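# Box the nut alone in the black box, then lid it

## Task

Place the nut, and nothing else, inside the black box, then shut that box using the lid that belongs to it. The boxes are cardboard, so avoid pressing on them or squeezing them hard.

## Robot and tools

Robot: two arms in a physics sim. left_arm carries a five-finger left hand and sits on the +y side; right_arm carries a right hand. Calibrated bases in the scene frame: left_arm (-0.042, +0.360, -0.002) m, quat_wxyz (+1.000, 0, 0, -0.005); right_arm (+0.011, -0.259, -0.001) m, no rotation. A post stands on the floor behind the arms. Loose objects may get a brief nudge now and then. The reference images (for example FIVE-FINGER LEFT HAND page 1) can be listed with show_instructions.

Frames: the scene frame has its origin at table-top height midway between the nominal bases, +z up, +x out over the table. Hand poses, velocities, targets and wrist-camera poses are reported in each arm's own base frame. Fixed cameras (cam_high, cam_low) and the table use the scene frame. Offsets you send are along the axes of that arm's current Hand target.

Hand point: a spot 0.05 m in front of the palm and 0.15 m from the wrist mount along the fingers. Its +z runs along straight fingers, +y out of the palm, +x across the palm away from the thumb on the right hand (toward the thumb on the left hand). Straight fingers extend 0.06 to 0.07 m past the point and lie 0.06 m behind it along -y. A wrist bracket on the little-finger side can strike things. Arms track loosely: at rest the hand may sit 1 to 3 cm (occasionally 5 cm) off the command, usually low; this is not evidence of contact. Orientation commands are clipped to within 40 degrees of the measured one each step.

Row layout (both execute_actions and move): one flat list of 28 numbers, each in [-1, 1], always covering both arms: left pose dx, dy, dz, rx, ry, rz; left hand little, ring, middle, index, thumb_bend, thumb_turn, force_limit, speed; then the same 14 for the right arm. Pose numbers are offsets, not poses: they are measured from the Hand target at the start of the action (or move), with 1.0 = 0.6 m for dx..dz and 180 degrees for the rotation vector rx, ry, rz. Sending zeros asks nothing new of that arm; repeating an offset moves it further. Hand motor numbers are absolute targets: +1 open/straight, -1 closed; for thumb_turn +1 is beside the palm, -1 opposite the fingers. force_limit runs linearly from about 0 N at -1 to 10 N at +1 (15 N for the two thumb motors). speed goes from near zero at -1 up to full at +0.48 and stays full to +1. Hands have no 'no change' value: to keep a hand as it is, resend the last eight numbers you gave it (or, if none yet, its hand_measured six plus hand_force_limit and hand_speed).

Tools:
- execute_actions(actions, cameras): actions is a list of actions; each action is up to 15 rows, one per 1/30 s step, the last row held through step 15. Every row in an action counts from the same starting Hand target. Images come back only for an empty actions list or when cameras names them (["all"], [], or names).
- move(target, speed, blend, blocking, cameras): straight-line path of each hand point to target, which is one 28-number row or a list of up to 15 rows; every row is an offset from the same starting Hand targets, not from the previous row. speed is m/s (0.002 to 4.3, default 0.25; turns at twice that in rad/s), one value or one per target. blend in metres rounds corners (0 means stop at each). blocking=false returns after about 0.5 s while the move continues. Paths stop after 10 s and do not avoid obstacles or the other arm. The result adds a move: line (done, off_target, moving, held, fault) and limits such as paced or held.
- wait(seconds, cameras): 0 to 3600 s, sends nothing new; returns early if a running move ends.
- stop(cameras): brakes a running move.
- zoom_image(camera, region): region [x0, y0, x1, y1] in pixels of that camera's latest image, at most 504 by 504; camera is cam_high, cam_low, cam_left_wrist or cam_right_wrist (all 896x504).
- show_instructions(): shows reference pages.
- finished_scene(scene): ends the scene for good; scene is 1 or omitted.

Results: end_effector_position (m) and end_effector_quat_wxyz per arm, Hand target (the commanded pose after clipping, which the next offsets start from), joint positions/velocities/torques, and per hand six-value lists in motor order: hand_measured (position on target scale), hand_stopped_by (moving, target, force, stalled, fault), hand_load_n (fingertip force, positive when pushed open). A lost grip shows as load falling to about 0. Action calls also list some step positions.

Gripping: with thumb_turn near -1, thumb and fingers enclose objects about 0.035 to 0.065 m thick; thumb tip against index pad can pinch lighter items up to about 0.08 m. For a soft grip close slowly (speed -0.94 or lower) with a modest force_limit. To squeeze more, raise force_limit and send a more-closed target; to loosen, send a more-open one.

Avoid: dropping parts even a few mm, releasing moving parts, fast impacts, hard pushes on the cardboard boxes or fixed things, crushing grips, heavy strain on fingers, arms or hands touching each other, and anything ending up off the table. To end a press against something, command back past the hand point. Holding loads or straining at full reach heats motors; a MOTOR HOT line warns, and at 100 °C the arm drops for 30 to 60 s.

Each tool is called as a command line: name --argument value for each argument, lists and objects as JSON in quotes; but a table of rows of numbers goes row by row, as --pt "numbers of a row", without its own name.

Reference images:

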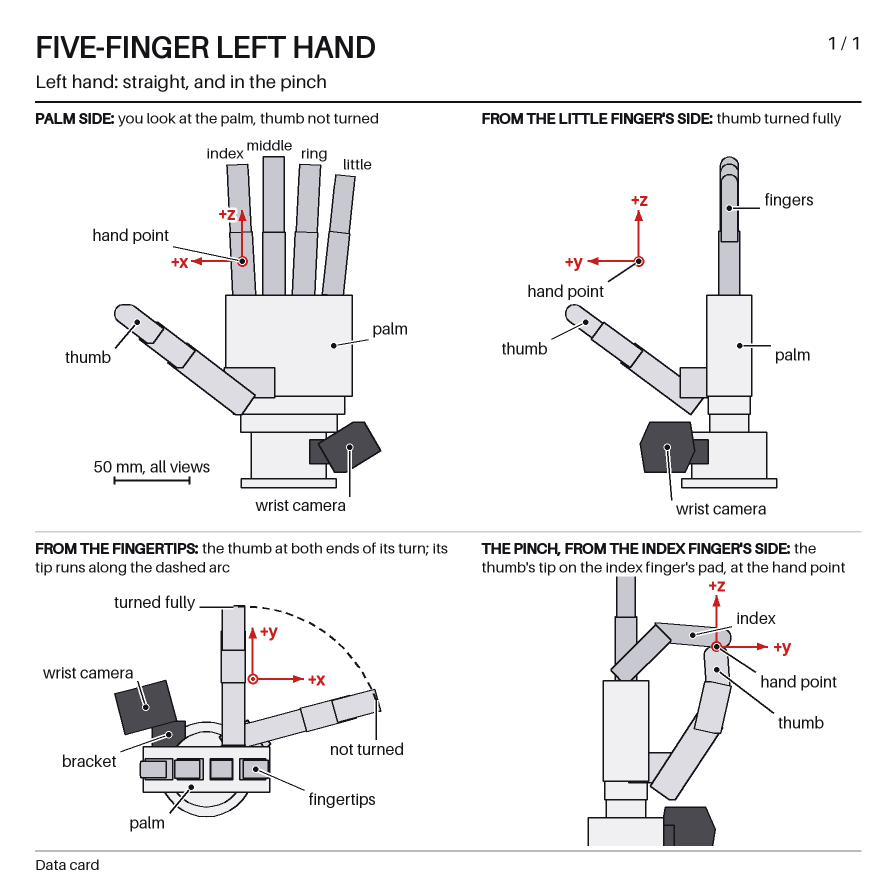

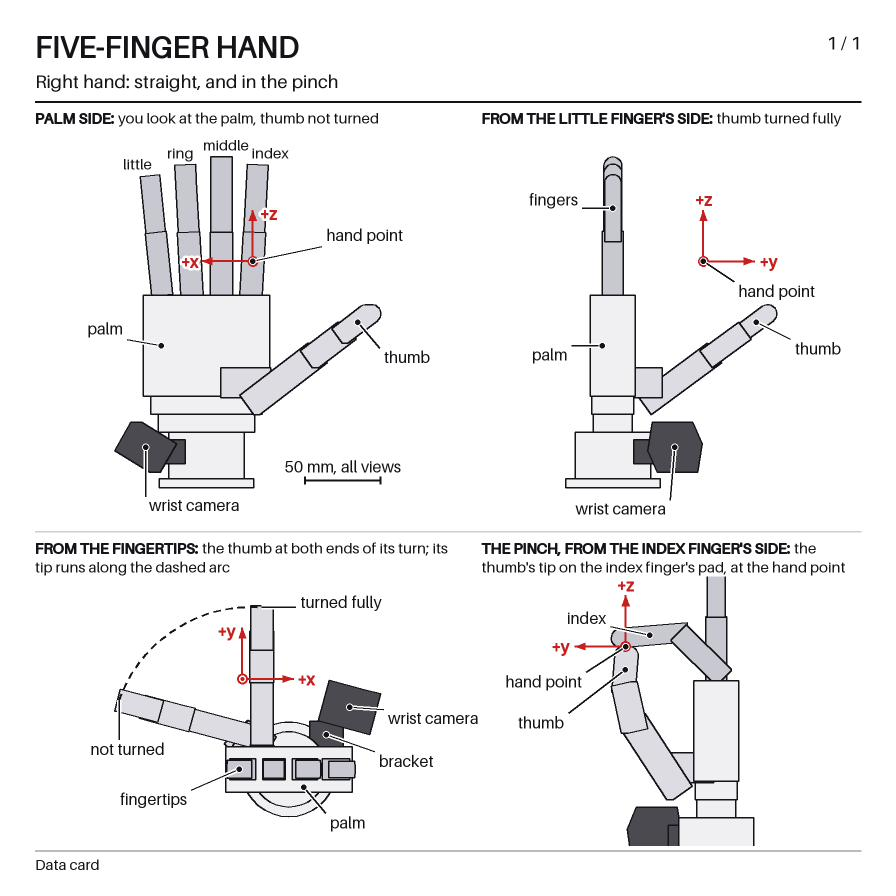

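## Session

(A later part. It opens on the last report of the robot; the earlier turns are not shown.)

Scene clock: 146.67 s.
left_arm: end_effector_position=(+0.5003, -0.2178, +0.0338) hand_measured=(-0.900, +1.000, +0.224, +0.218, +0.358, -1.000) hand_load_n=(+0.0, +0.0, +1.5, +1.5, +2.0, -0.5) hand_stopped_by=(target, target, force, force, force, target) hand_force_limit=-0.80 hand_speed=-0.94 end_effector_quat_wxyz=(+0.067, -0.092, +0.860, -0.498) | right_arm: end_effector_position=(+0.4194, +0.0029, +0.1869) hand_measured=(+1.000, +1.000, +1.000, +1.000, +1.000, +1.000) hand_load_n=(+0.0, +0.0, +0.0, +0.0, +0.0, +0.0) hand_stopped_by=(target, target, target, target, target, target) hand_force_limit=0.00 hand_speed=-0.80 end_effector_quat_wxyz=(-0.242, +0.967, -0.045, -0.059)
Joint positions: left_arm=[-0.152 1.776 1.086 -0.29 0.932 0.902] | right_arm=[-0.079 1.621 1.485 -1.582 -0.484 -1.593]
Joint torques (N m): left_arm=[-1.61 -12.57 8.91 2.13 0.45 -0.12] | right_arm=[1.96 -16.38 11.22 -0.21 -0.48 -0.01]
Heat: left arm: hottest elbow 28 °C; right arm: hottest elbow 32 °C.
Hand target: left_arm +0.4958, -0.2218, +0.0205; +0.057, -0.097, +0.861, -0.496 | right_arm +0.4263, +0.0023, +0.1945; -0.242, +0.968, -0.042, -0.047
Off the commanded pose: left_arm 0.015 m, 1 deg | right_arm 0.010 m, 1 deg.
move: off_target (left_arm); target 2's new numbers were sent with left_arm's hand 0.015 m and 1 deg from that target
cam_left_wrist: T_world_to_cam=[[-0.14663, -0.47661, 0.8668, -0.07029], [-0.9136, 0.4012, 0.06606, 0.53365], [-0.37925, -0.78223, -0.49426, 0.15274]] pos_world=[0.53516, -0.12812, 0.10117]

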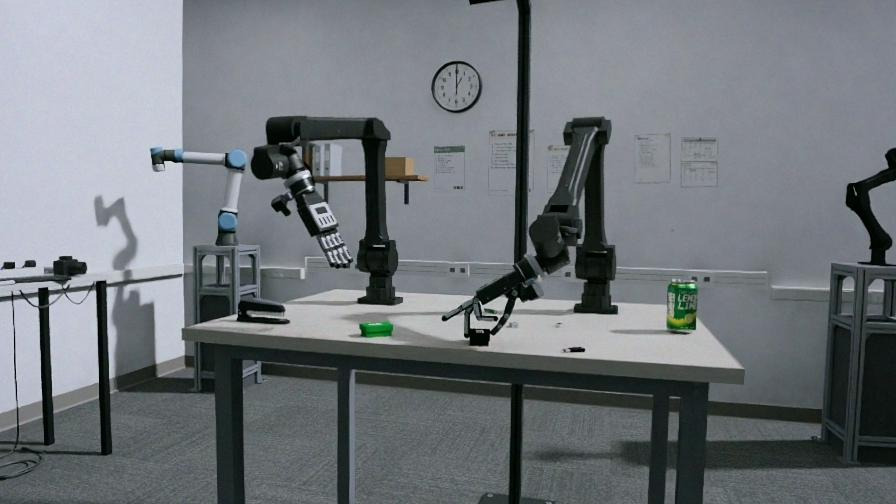

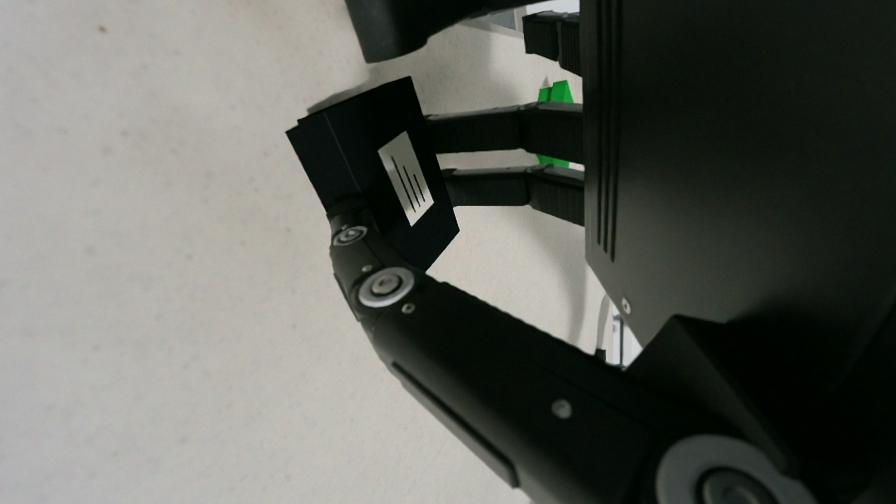

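move --target '[0, -0.0722, -0.0417, 0, 0, 0, -0.9, 1, 0.2, 0.2, 0.1, -1, -0.8, -0.94, 0, 0, 0, 0, 0, 0, 1, 1, 1, 1, 1, 1, 0.0, -0.8]' --speed 0.04 --cameras '["cam_low","cam_left_wrist","cam_right_wrist"]'

zoom_image --camera "cam_low" --region '[440, 270, 530, 360]'

Scene clock: 150.73 s.
left_arm: end_effector_position=(+0.4837, -0.2153, +0.0520) hand_measured=(-0.900, +1.000, +0.224, +0.218, +0.358, -1.000) hand_load_n=(+0.5, +0.0, +1.0, +1.0, +2.0, +0.0) hand_stopped_by=(target, target, force, force, force, target) hand_force_limit=-0.80 hand_speed=-0.94 end_effector_quat_wxyz=(+0.046, -0.104, +0.863, -0.492) | right_arm: end_effector_position=(+0.4194, +0.0029, +0.1869) hand_measured=(+1.000, +1.000, +1.000, +1.000, +1.000, +1.000) hand_load_n=(+0.0, +0.0, +0.0, +0.0, +0.0, +0.0) hand_stopped_by=(target, target, target, target, target, target) hand_force_limit=0.00 hand_speed=-0.80 end_effector_quat_wxyz=(-0.242, +0.967, -0.045, -0.059)
Joint positions: left_arm=[-0.152 1.727 1.086 -0.388 0.932 0.901] | right_arm=[-0.079 1.621 1.485 -1.582 -0.484 -1.593]
Joint torques (N m): left_arm=[-1.73 -15.15 12.98 1.11 0.5 -0.14] | right_arm=[2.08 -16.38 11.21 -0.24 -0.49 -0.02]
Heat: left arm: hottest elbow 28 °C; right arm: hottest elbow 32 °C.
Hand target: left_arm +0.4958, -0.2218, +0.0705; +0.057, -0.097, +0.861, -0.496 | right_arm +0.4263, +0.0023, +0.1945; -0.242, +0.968, -0.042, -0.047
Off the commanded pose: left_arm 0.023 m, 2 deg | right_arm 0.010 m, 1 deg.
move: off_target (left_arm)
cam_left_wrist: T_world_to_cam=[[-0.10261, -0.48303, 0.86957, -0.11013], [-0.90928, 0.4, 0.1149, 0.51148], [-0.40333, -0.7789, -0.48025, 0.16902]] pos_world=[0.52195, -0.12614, 0.11817]

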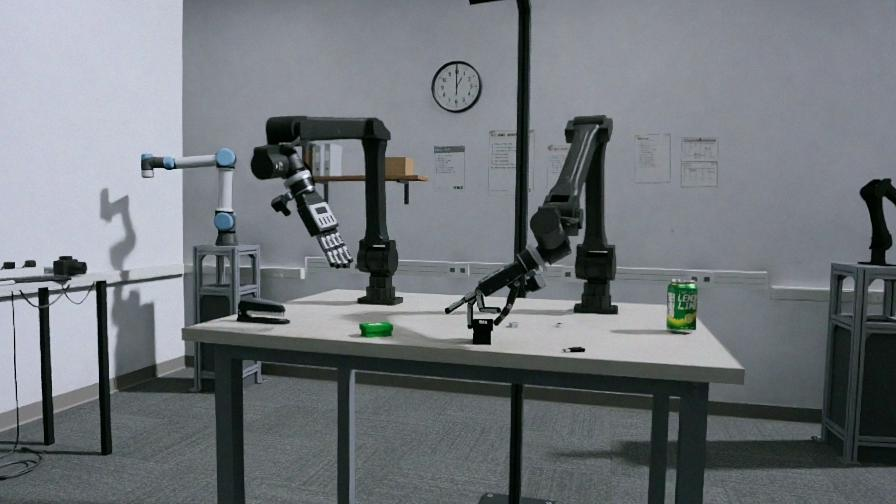

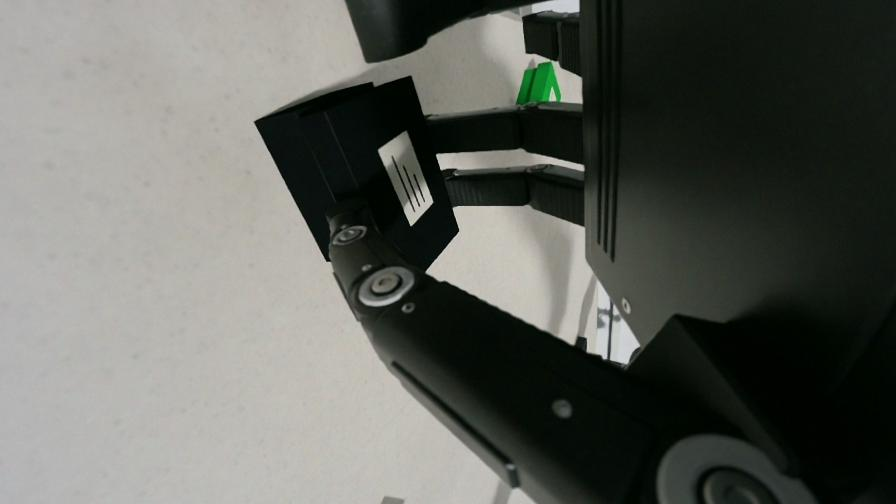

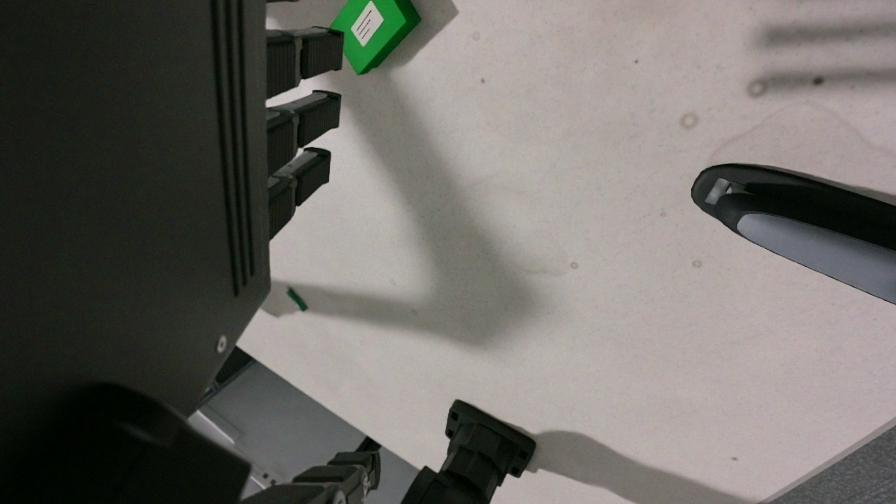

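Scaled by 5.600 from the camera's image (finer frame: 1280x720).

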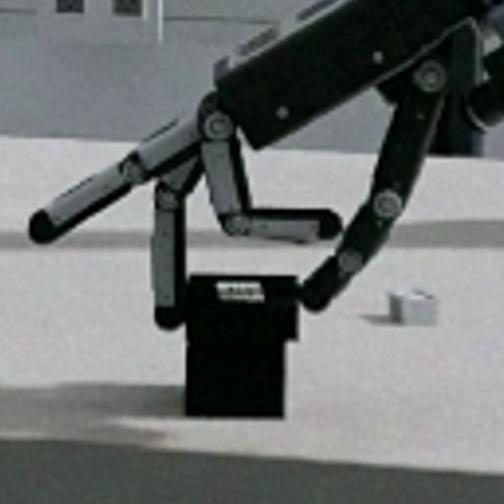

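move --target '[0, -0.0866, -0.05, 0, 0, 0, -0.9, 1, 0.2, 0.2, 0.1, -1, -0.8, -0.94, 0, 0, 0, 0, 0, 0, 1, 1, 1, 1, 1, 1, 0.0, -0.8]' --speed 0.05 --cameras '["cam_high","cam_low","cam_left_wrist"]'

zoom_image --camera "cam_low" --region '[430, 260, 540, 360]'

zoom_image --camera "cam_left_wrist" --region '[160, 0, 460, 300]'

Scene clock: 155.27 s.
left_arm: end_effector_position=(+0.4838, -0.2154, +0.1097) hand_measured=(-0.900, +1.000, +0.224, +0.218, +0.358, -1.000) hand_load_n=(+0.0, -0.5, +1.5, +1.0, +2.0, +0.0) hand_stopped_by=(target, target, force, force, force, target) hand_force_limit=-0.80 hand_speed=-0.94 end_effector_quat_wxyz=(+0.045, -0.105, +0.863, -0.492) | right_arm: end_effector_position=(+0.4194, +0.0029, +0.1869) hand_measured=(+1.000, +1.000, +1.000, +1.000, +1.000, +1.000) hand_load_n=(+0.0, +0.0, +0.0, +0.0, +0.0, +0.0) hand_stopped_by=(target, target, target, target, target, target) hand_force_limit=0.00 hand_speed=-0.80 end_effector_quat_wxyz=(-0.242, +0.967, -0.045, -0.059)
Joint positions: left_arm=[-0.152 1.645 1.156 -0.543 0.932 0.9] | right_arm=[-0.079 1.621 1.485 -1.582 -0.484 -1.593]
Joint torques (N m): left_arm=[-1.55 -14.56 14.37 1.03 0.5 -0.13] | right_arm=[1.96 -16.44 11.23 -0.21 -0.49 -0.02]
Heat: left arm: hottest elbow 29 °C; right arm: hottest elbow 32 °C.
Hand target: left_arm +0.4957, -0.2219, +0.1304; +0.057, -0.097, +0.861, -0.496 | right_arm +0.4263, +0.0023, +0.1945; -0.242, +0.968, -0.042, -0.047
Off the commanded pose: left_arm 0.025 m, 2 deg | right_arm 0.010 m, 1 deg.
move: off_target (left_arm)
cam_left_wrist: T_world_to_cam=[[-0.09893, -0.48337, 0.86981, -0.16223], [-0.90896, 0.39962, 0.11869, 0.5043], [-0.40497, -0.77888, -0.4789, 0.19735]] pos_world=[0.52226, -0.12624, 0.17577]

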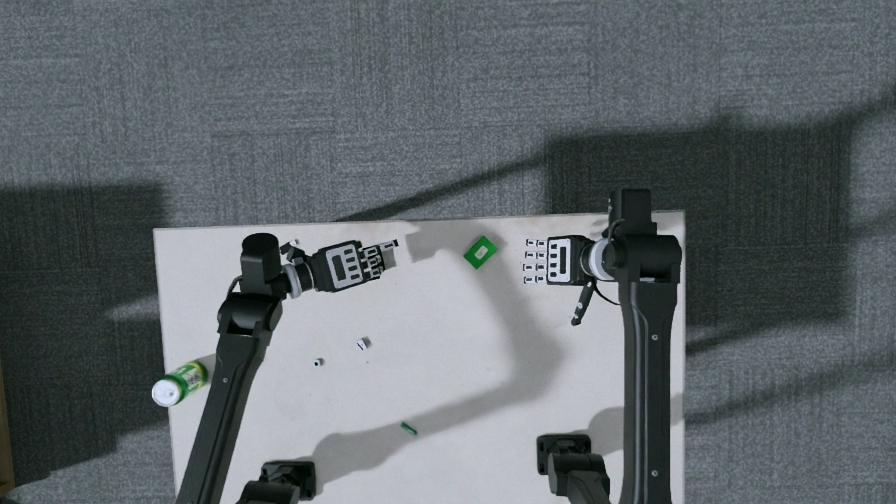

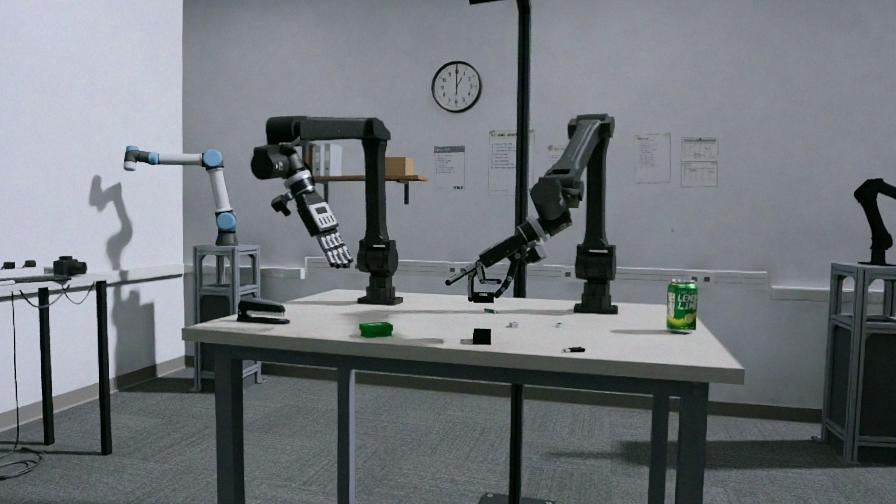

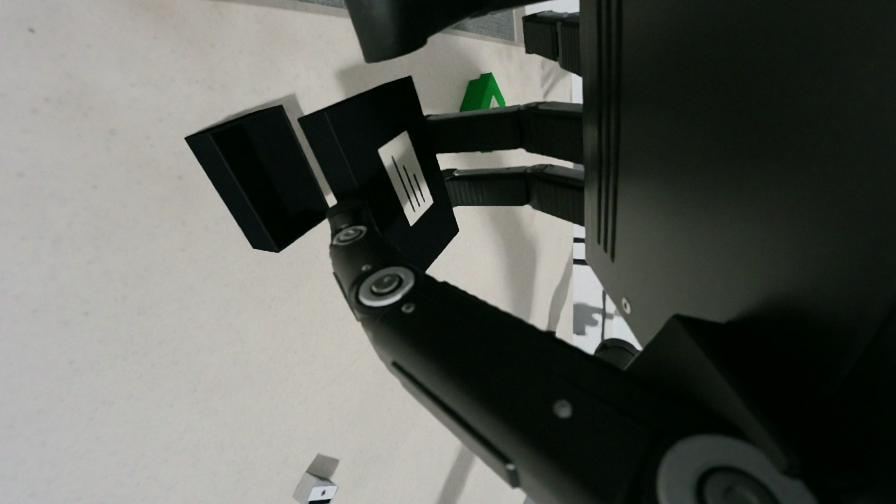

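Scaled by 4.582 from the camera's image (finer frame: 1280x720).

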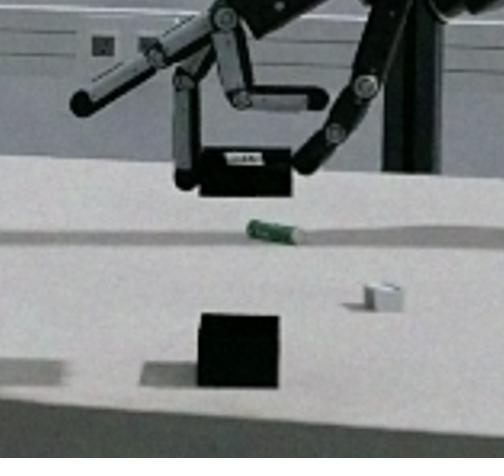

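Scaled by 1.680 from the camera's image (finer frame: 1280x720).

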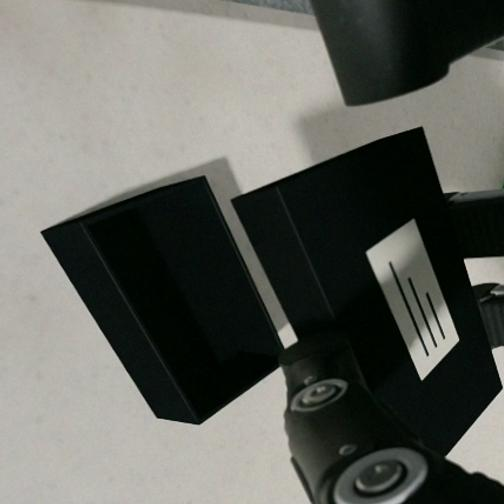

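move --target '[0.1408, 0.0203, -0.7012, 0, -0.3705, -0.2139, -0.9, 1, 0.2, 0.2, 0.1, -1, -0.8, -0.94, 0, 0, 0, 0, 0, 0, 1, 1, 1, 1, 1, 1, 0.0, -0.8]' --speed 0.2 --cameras '["all"]'

zoom_image --camera "cam_left_wrist" --region '[0, 250, 300, 504]'

zoom_image --camera "cam_high" --region '[330, 200, 450, 300]'

Scene clock: 178.43 s.
left_arm: end_effector_position=(+0.3281, +0.1166, +0.3058) hand_measured=(-0.900, +1.000, +0.224, +0.218, +0.358, -1.000) hand_load_n=(+0.0, +0.0, +1.0, +1.0, +2.0, +0.0) hand_stopped_by=(target, target, force, force, force, target) hand_force_limit=-0.80 hand_speed=-0.94 end_effector_quat_wxyz=(-0.338, +0.616, -0.620, +0.350) | right_arm: end_effector_position=(+0.4194, +0.0029, +0.1869) hand_measured=(+1.000, +1.000, +1.000, +1.000, +1.000, +1.000) hand_load_n=(+0.0, +0.0, +0.0, +0.0, +0.0, +0.0) hand_stopped_by=(target, target, target, target, target, target) hand_force_limit=0.00 hand_speed=-0.80 end_effector_quat_wxyz=(-0.242, +0.967, -0.045, -0.059)
Joint positions: left_arm=[0.66 0.811 0.951 -0.811 0.565 0.389] | right_arm=[-0.079 1.621 1.485 -1.582 -0.484 -1.593]
Joint torques (N m): left_arm=[-0.44 -2.14 16.49 1.55 0.31 -0.14] | right_arm=[2.02 -16.38 11.21 -0.23 -0.49 -0.02]
Heat: left arm: hottest elbow 32 °C; right arm: hottest elbow 33 °C.
Hand target: left_arm +0.3304, +0.1201, +0.3307; -0.354, +0.612, -0.613, +0.354 | right_arm +0.4263, +0.0023, +0.1945; -0.242, +0.968, -0.042, -0.047
Off the commanded pose: left_arm 0.025 m, 2 deg | right_arm 0.010 m, 1 deg.
move: off_target (left_arm)
cam_left_wrist: T_world_to_cam=[[0.45996, -0.22498, 0.85896, -0.39796], [-0.6031, -0.78914, 0.11627, 0.24572], [0.65169, -0.57152, -0.49866, 0.12201]] pos_world=[0.25173, 0.17411, 0.3741]

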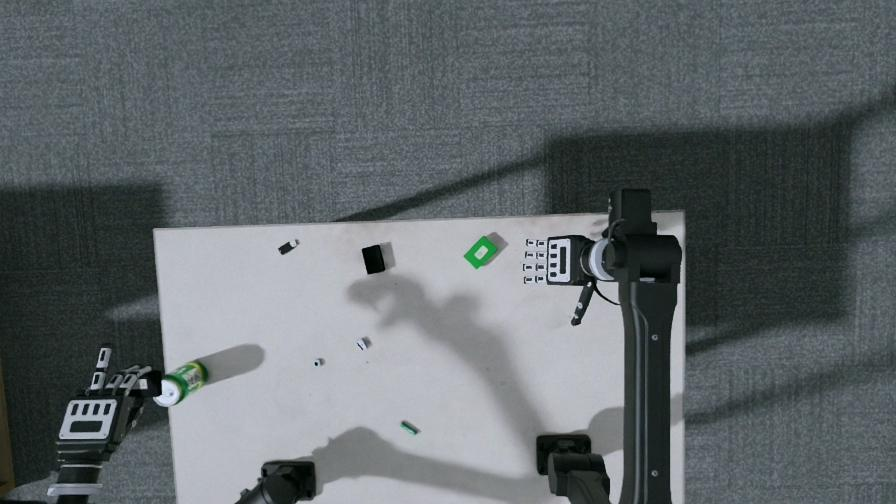

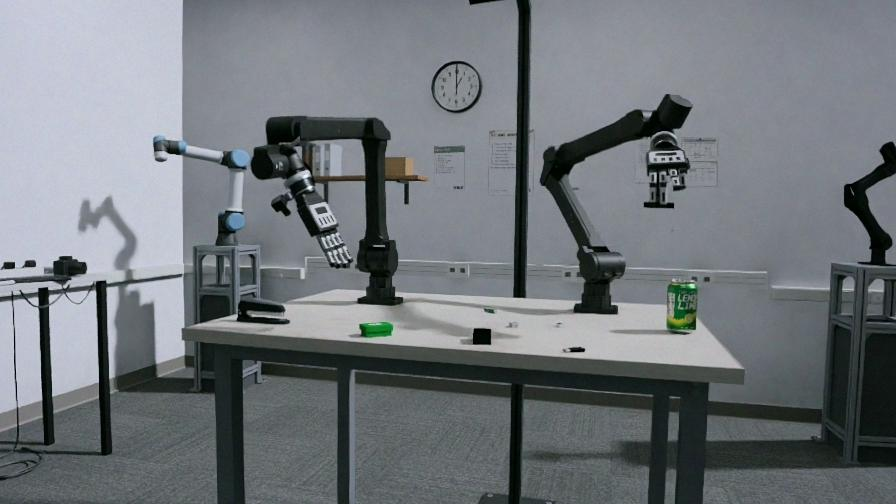

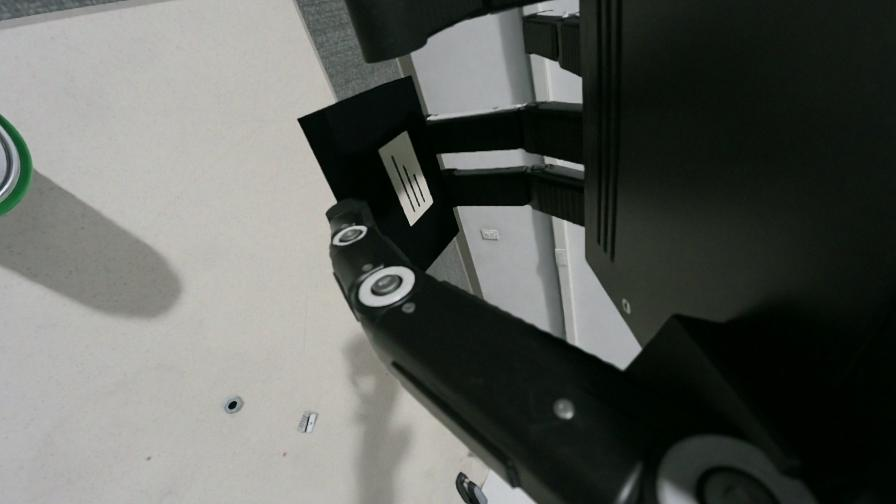

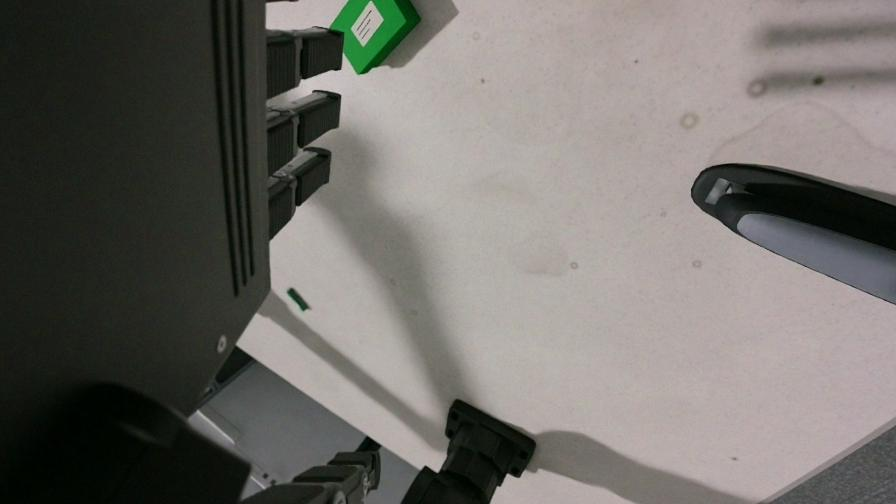

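Scaled by 1.680 from the camera's image (finer frame: 1280x720).

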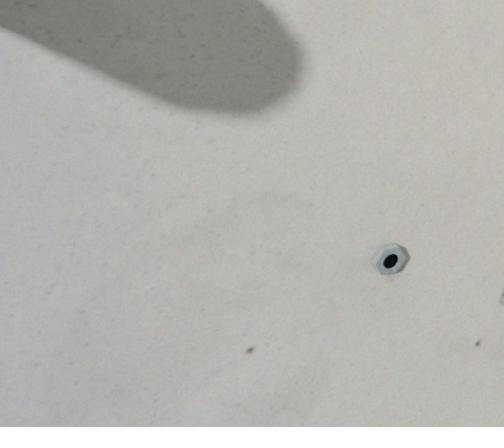

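Scaled by 4.200 from the camera's image (finer frame: 1280x720).

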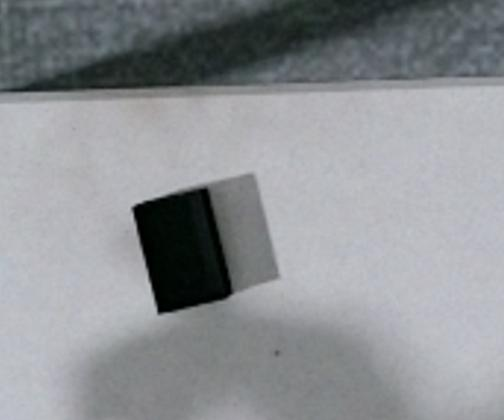

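move --target '[0, 0, 0, 0, 0, 0, -0.9, 1, 0.2, 0.2, 0.1, -1, -0.8, -0.94, -0.405, -0.7192, 0.5545, 0.2379, 0.1377, 0.0726, -0.9, -0.9, 0.3, 0.3, 0.4, -1, -0.7, 0.0]' --speed 0.2 --cameras '["all"]'

zoom_image --camera "cam_right_wrist" --region '[296, 102, 596, 402]'

Scene clock: 196.83 s.
left_arm: end_effector_position=(+0.3280, +0.1165, +0.3058) hand_measured=(-0.900, +1.000, +0.224, +0.218, +0.358, -1.000) hand_load_n=(+0.0, +0.0, +1.0, +1.0, +2.0, +0.0) hand_stopped_by=(target, target, force, force, force, target) hand_force_limit=-0.80 hand_speed=-0.94 end_effector_quat_wxyz=(-0.338, +0.616, -0.620, +0.350) | right_arm: end_effector_position=(+0.1992, +0.5314, +0.1035) hand_measured=(-0.900, -0.900, +0.300, +0.300, +0.400, -1.000) hand_load_n=(+0.0, +0.0, +0.0, +0.0, +0.0, -0.5) hand_stopped_by=(target, target, target, target, target, target) hand_force_limit=-0.70 hand_speed=0.00 end_effector_quat_wxyz=(-0.528, +0.810, -0.209, +0.147)
Joint positions: left_arm=[0.66 0.811 0.951 -0.812 0.565 0.389] | right_arm=[1.204 1.472 0.768 0.289 0.145 0.044]
Joint torques (N m): left_arm=[-0.21 -2.08 16.53 1.54 0.3 -0.13] | right_arm=[2.08 -12.81 12.98 2.76 0.13 0.1]
Heat: left arm: hottest elbow 32 °C; right arm: hottest elbow 33 °C.
Hand target: left_arm +0.3303, +0.1201, +0.3307; -0.354, +0.612, -0.613, +0.354 | right_arm +0.2070, +0.5534, +0.1300; -0.554, +0.791, -0.213, +0.148
Off the commanded pose: left_arm 0.025 m, 2 deg | right_arm 0.035 m, 4 deg.
move: off_target (right_arm)
cam_left_wrist: T_world_to_cam=[[0.46027, -0.22444, 0.85894, -0.39803], [-0.60297, -0.78915, 0.1169, 0.24547], [0.6516, -0.57172, -0.49856, 0.12198]] pos_world=[0.25173, 0.17411, 0.374]
cam_right_wrist: T_world_to_cam=[[0.02812, -0.46061, -0.88716, 0.33035], [-0.99736, -0.07236, 0.00595, 0.2353], [-0.06694, 0.88465, -0.46143, -0.29206]] pos_world=[0.20584, 0.42756, 0.1569]

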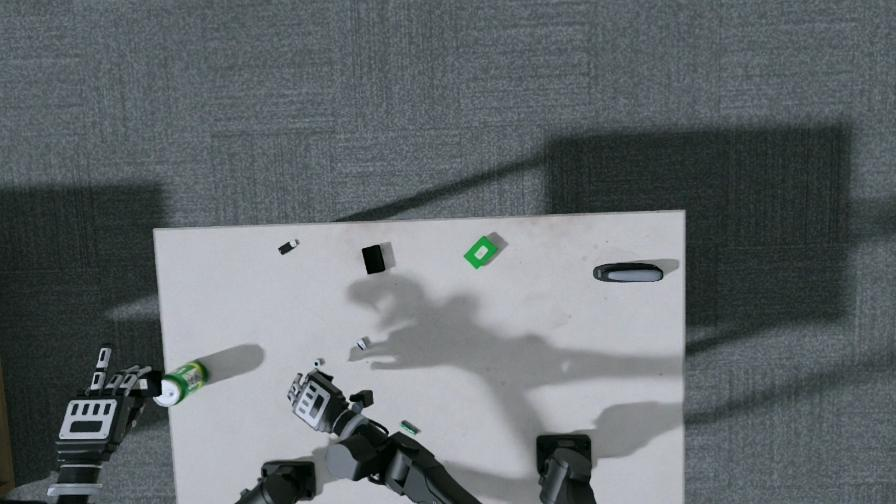

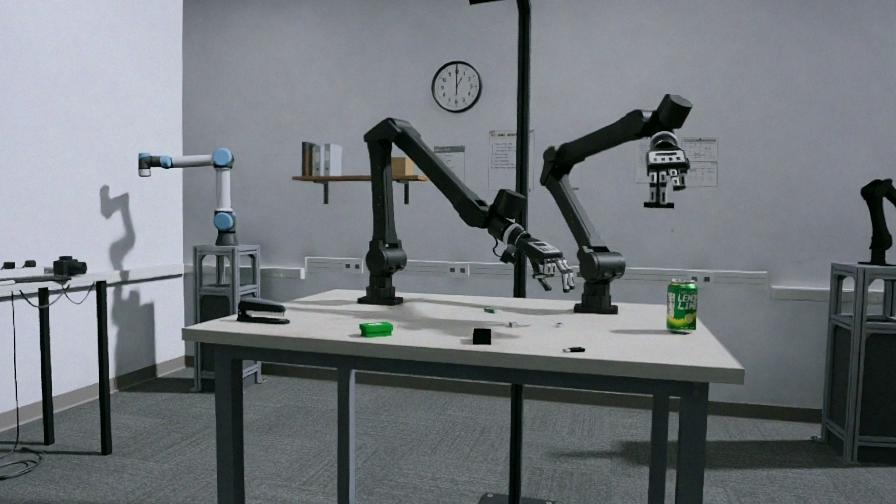

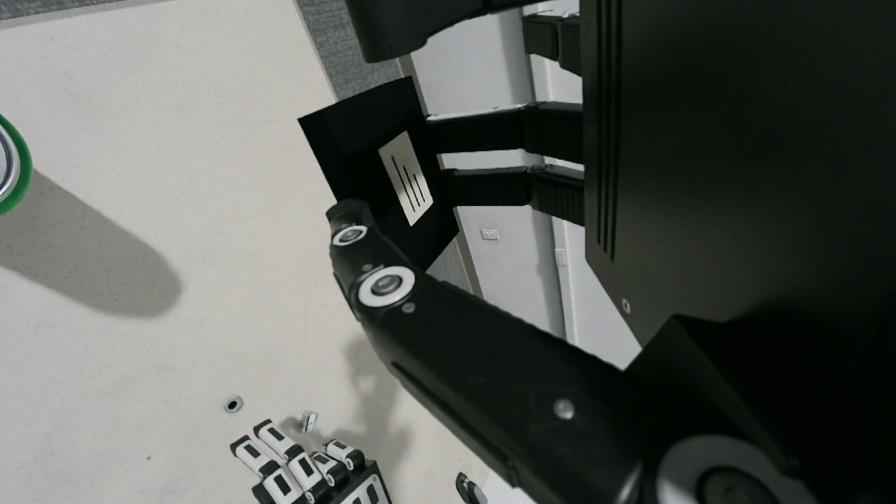

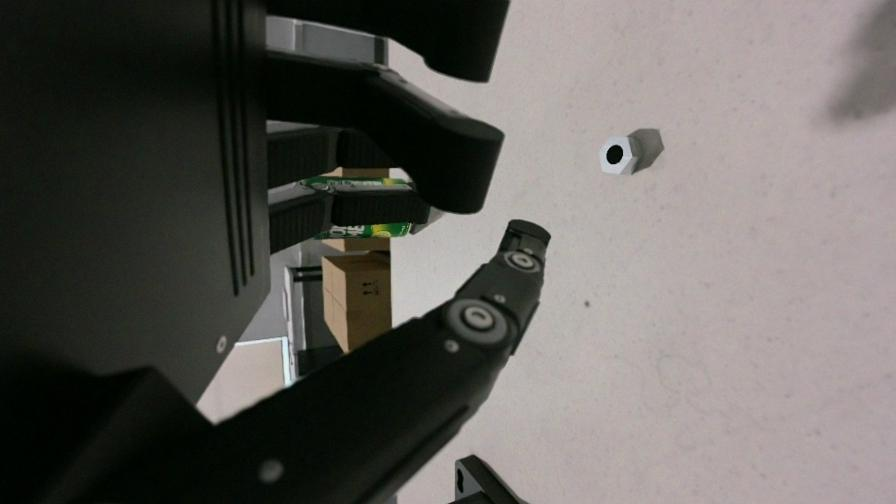

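Scaled by 1.680 from the camera's image (finer frame: 1280x720).

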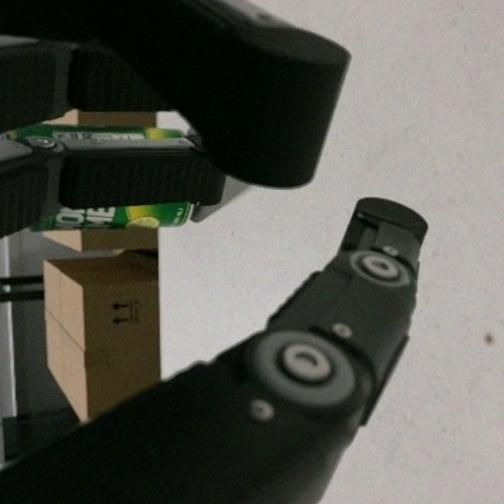

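move --target '[0, 0, 0, 0, 0, 0, -0.9, 1, 0.2, 0.2, 0.1, -1, -0.8, -0.94, 0.035, 0.0533, 0.0633, 0.0167, 0, 0, 1, 1, 0.3, 0.3, 0.4, -1, -0.7, 0.0]' --speed 0.15 --cameras '["cam_low","cam_left_wrist","cam_right_wrist"]'

zoom_image --camera "cam_low" --region '[490, 240, 620, 350]'

zoom_image --camera "cam_right_wrist" --region '[396, 52, 696, 302]'

Scene clock: 205.23 s.
left_arm: end_effector_position=(+0.3280, +0.1165, +0.3058) hand_measured=(-0.900, +1.000, +0.224, +0.218, +0.358, -1.000) hand_load_n=(+0.0, +0.0, +1.5, +1.0, +2.0, +0.0) hand_stopped_by=(target, target, force, force, force, target) hand_force_limit=-0.80 hand_speed=-0.94 end_effector_quat_wxyz=(-0.338, +0.616, -0.620, +0.350) | right_arm: end_effector_position=(+0.2273, +0.5492, +0.0645) hand_measured=(+1.000, +1.000, +0.300, +0.300, +0.400, -1.000) hand_load_n=(+0.0, +0.0, +0.0, +0.0, +0.5, +0.0) hand_stopped_by=(target, target, target, target, target, target) hand_force_limit=-0.70 hand_speed=0.00 end_effector_quat_wxyz=(-0.553, +0.792, -0.215, +0.148)
Joint positions: left_arm=[0.66 0.811 0.951 -0.812 0.565 0.389] | right_arm=[1.158 1.632 0.768 0.509 0.106 0.043]
Joint torques (N m): left_arm=[-0.32 -2.14 16.54 1.52 0.3 -0.15] | right_arm=[1.55 -15.15 10.78 2.84 -0.21 -0.15]
Heat: left arm: hottest elbow 32 °C; right arm: hottest elbow 33 °C.
Hand target: left_arm +0.3303, +0.1201, +0.3307; -0.354, +0.612, -0.613, +0.354 | right_arm +0.2375, +0.5643, +0.0870; -0.575, +0.776, -0.209, +0.154
Off the commanded pose: left_arm 0.025 m, 2 deg | right_arm 0.029 m, 3 deg.
move: off_target (right_arm)
cam_left_wrist: T_world_to_cam=[[0.46027, -0.22444, 0.85894, -0.39803], [-0.60297, -0.78915, 0.1169, 0.24547], [0.6516, -0.57172, -0.49856, 0.12198]] pos_world=[0.25173, 0.17411, 0.374]
cam_right_wrist: T_world_to_cam=[[0.03245, -0.40583, -0.91337, 0.27375], [-0.99802, -0.06247, -0.0077, 0.26042], [-0.05394, 0.91181, -0.40706, -0.34518]] pos_world=[0.23241, 0.4421, 0.11154]

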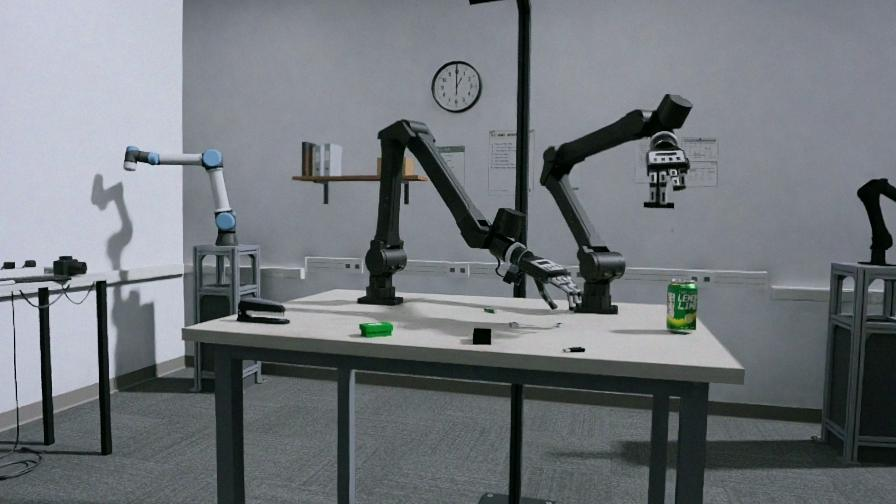

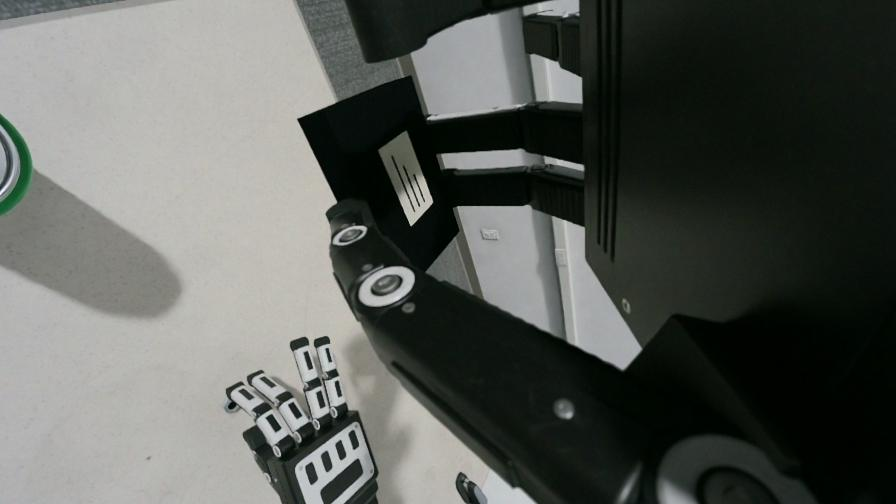

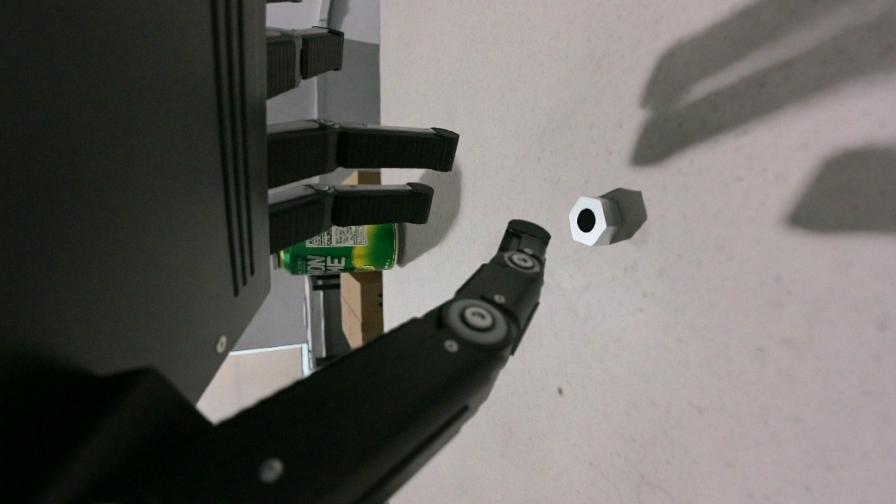

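Scaled by 3.877 from the camera's image (finer frame: 1280x720).

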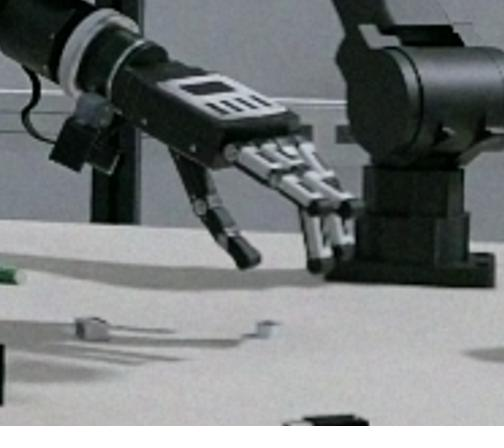

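Scaled by 1.680 from the camera's image (finer frame: 1280x720).

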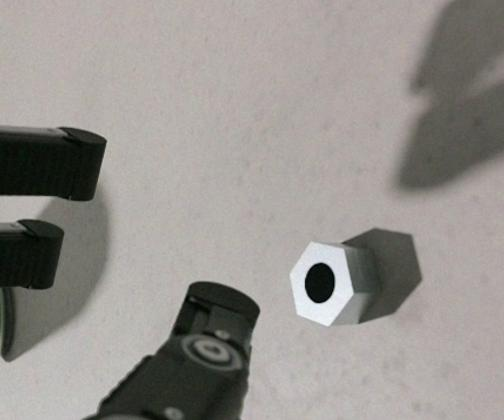

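move --target '[0, 0, 0, 0, 0, 0, -0.9, 1, 0.2, 0.2, 0.1, -1, -0.8, -0.94, 0.0037, 0.0427, 0.0002, 0, 0.0425, 0.013, 1, 1, 0.3, 0.3, 0.4, -1, -0.7, 0.0]' --speed 0.1 --cameras '["cam_low","cam_right_wrist"]'

zoom_image --camera "cam_low" --region '[520, 270, 600, 340]'

zoom_image --camera "cam_right_wrist" --region '[396, 102, 696, 352]'

Scene clock: 227.87 s.
left_arm: end_effector_position=(+0.3280, +0.1165, +0.3058) hand_measured=(-0.900, +1.000, +0.224, +0.218, +0.358, -1.000) hand_load_n=(+0.0, +0.0, +1.0, +1.0, +2.0, +0.0) hand_stopped_by=(target, target, force, force, force, target) hand_force_limit=-0.80 hand_speed=-0.94 end_effector_quat_wxyz=(-0.338, +0.616, -0.620, +0.350) | right_arm: end_effector_position=(+0.2406, +0.5523, +0.0636) hand_measured=(+1.000, +1.000, +0.300, +0.300, +0.400, -1.000) hand_load_n=(+0.0, +0.0, +0.0, +0.0, +0.0, +0.5) hand_stopped_by=(target, target, target, target, target, target) hand_force_limit=-0.70 hand_speed=0.00 end_effector_quat_wxyz=(-0.557, +0.763, -0.261, +0.198)
Joint positions: left_arm=[0.66 0.811 0.951 -0.812 0.565 0.389] | right_arm=[1.193 1.663 0.768 0.576 0.279 0.078]
Joint torques (N m): left_arm=[-0.26 -2.2 16.53 1.54 0.31 -0.13] | right_arm=[2.67 -14.1 7.75 2.81 0.16 0.09]
Heat: left arm: hottest elbow 33 °C; right arm: hottest elbow 33 °C.
Hand target: left_arm +0.3303, +0.1201, +0.3307; -0.354, +0.612, -0.613, +0.354 | right_arm +0.2358, +0.5569, +0.0625; -0.563, +0.760, -0.262, +0.194
Off the commanded pose: left_arm 0.025 m, 2 deg | right_arm 0.007 m, 1 deg.
move: done
cam_right_wrist: T_world_to_cam=[[0.01417, -0.38185, -0.92411, 0.2656], [-0.99585, 0.07775, -0.0474, 0.1984], [0.08995, 0.92095, -0.37917, -0.38912]] pos_world=[0.22881, 0.44435, 0.10731]

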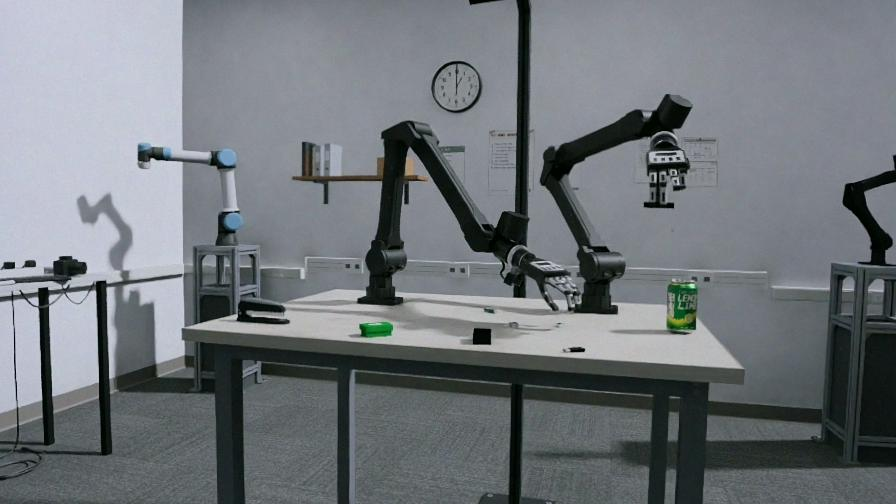

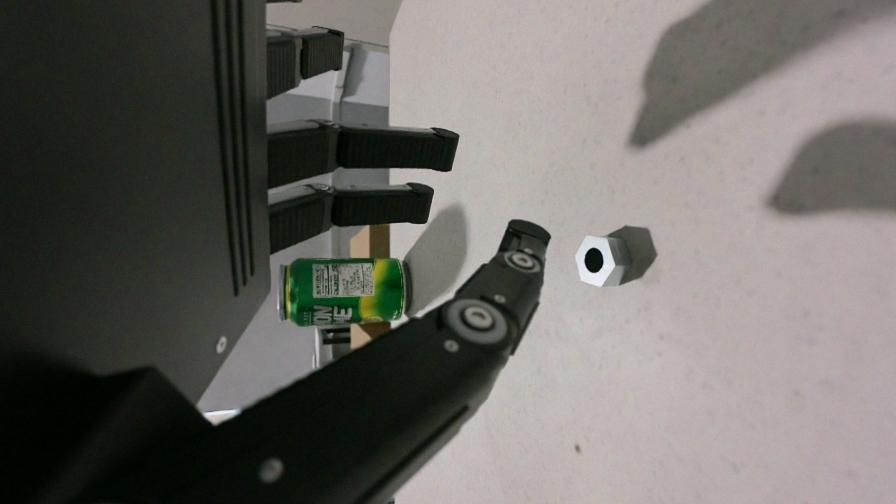

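Scaled by 6.300 from the camera's image (finer frame: 1280x720).

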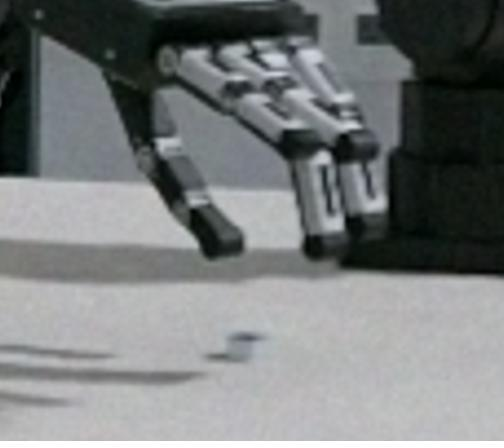

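Scaled by 1.680 from the camera's image (finer frame: 1280x720).

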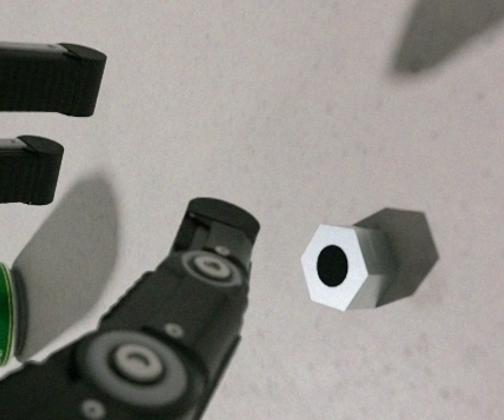

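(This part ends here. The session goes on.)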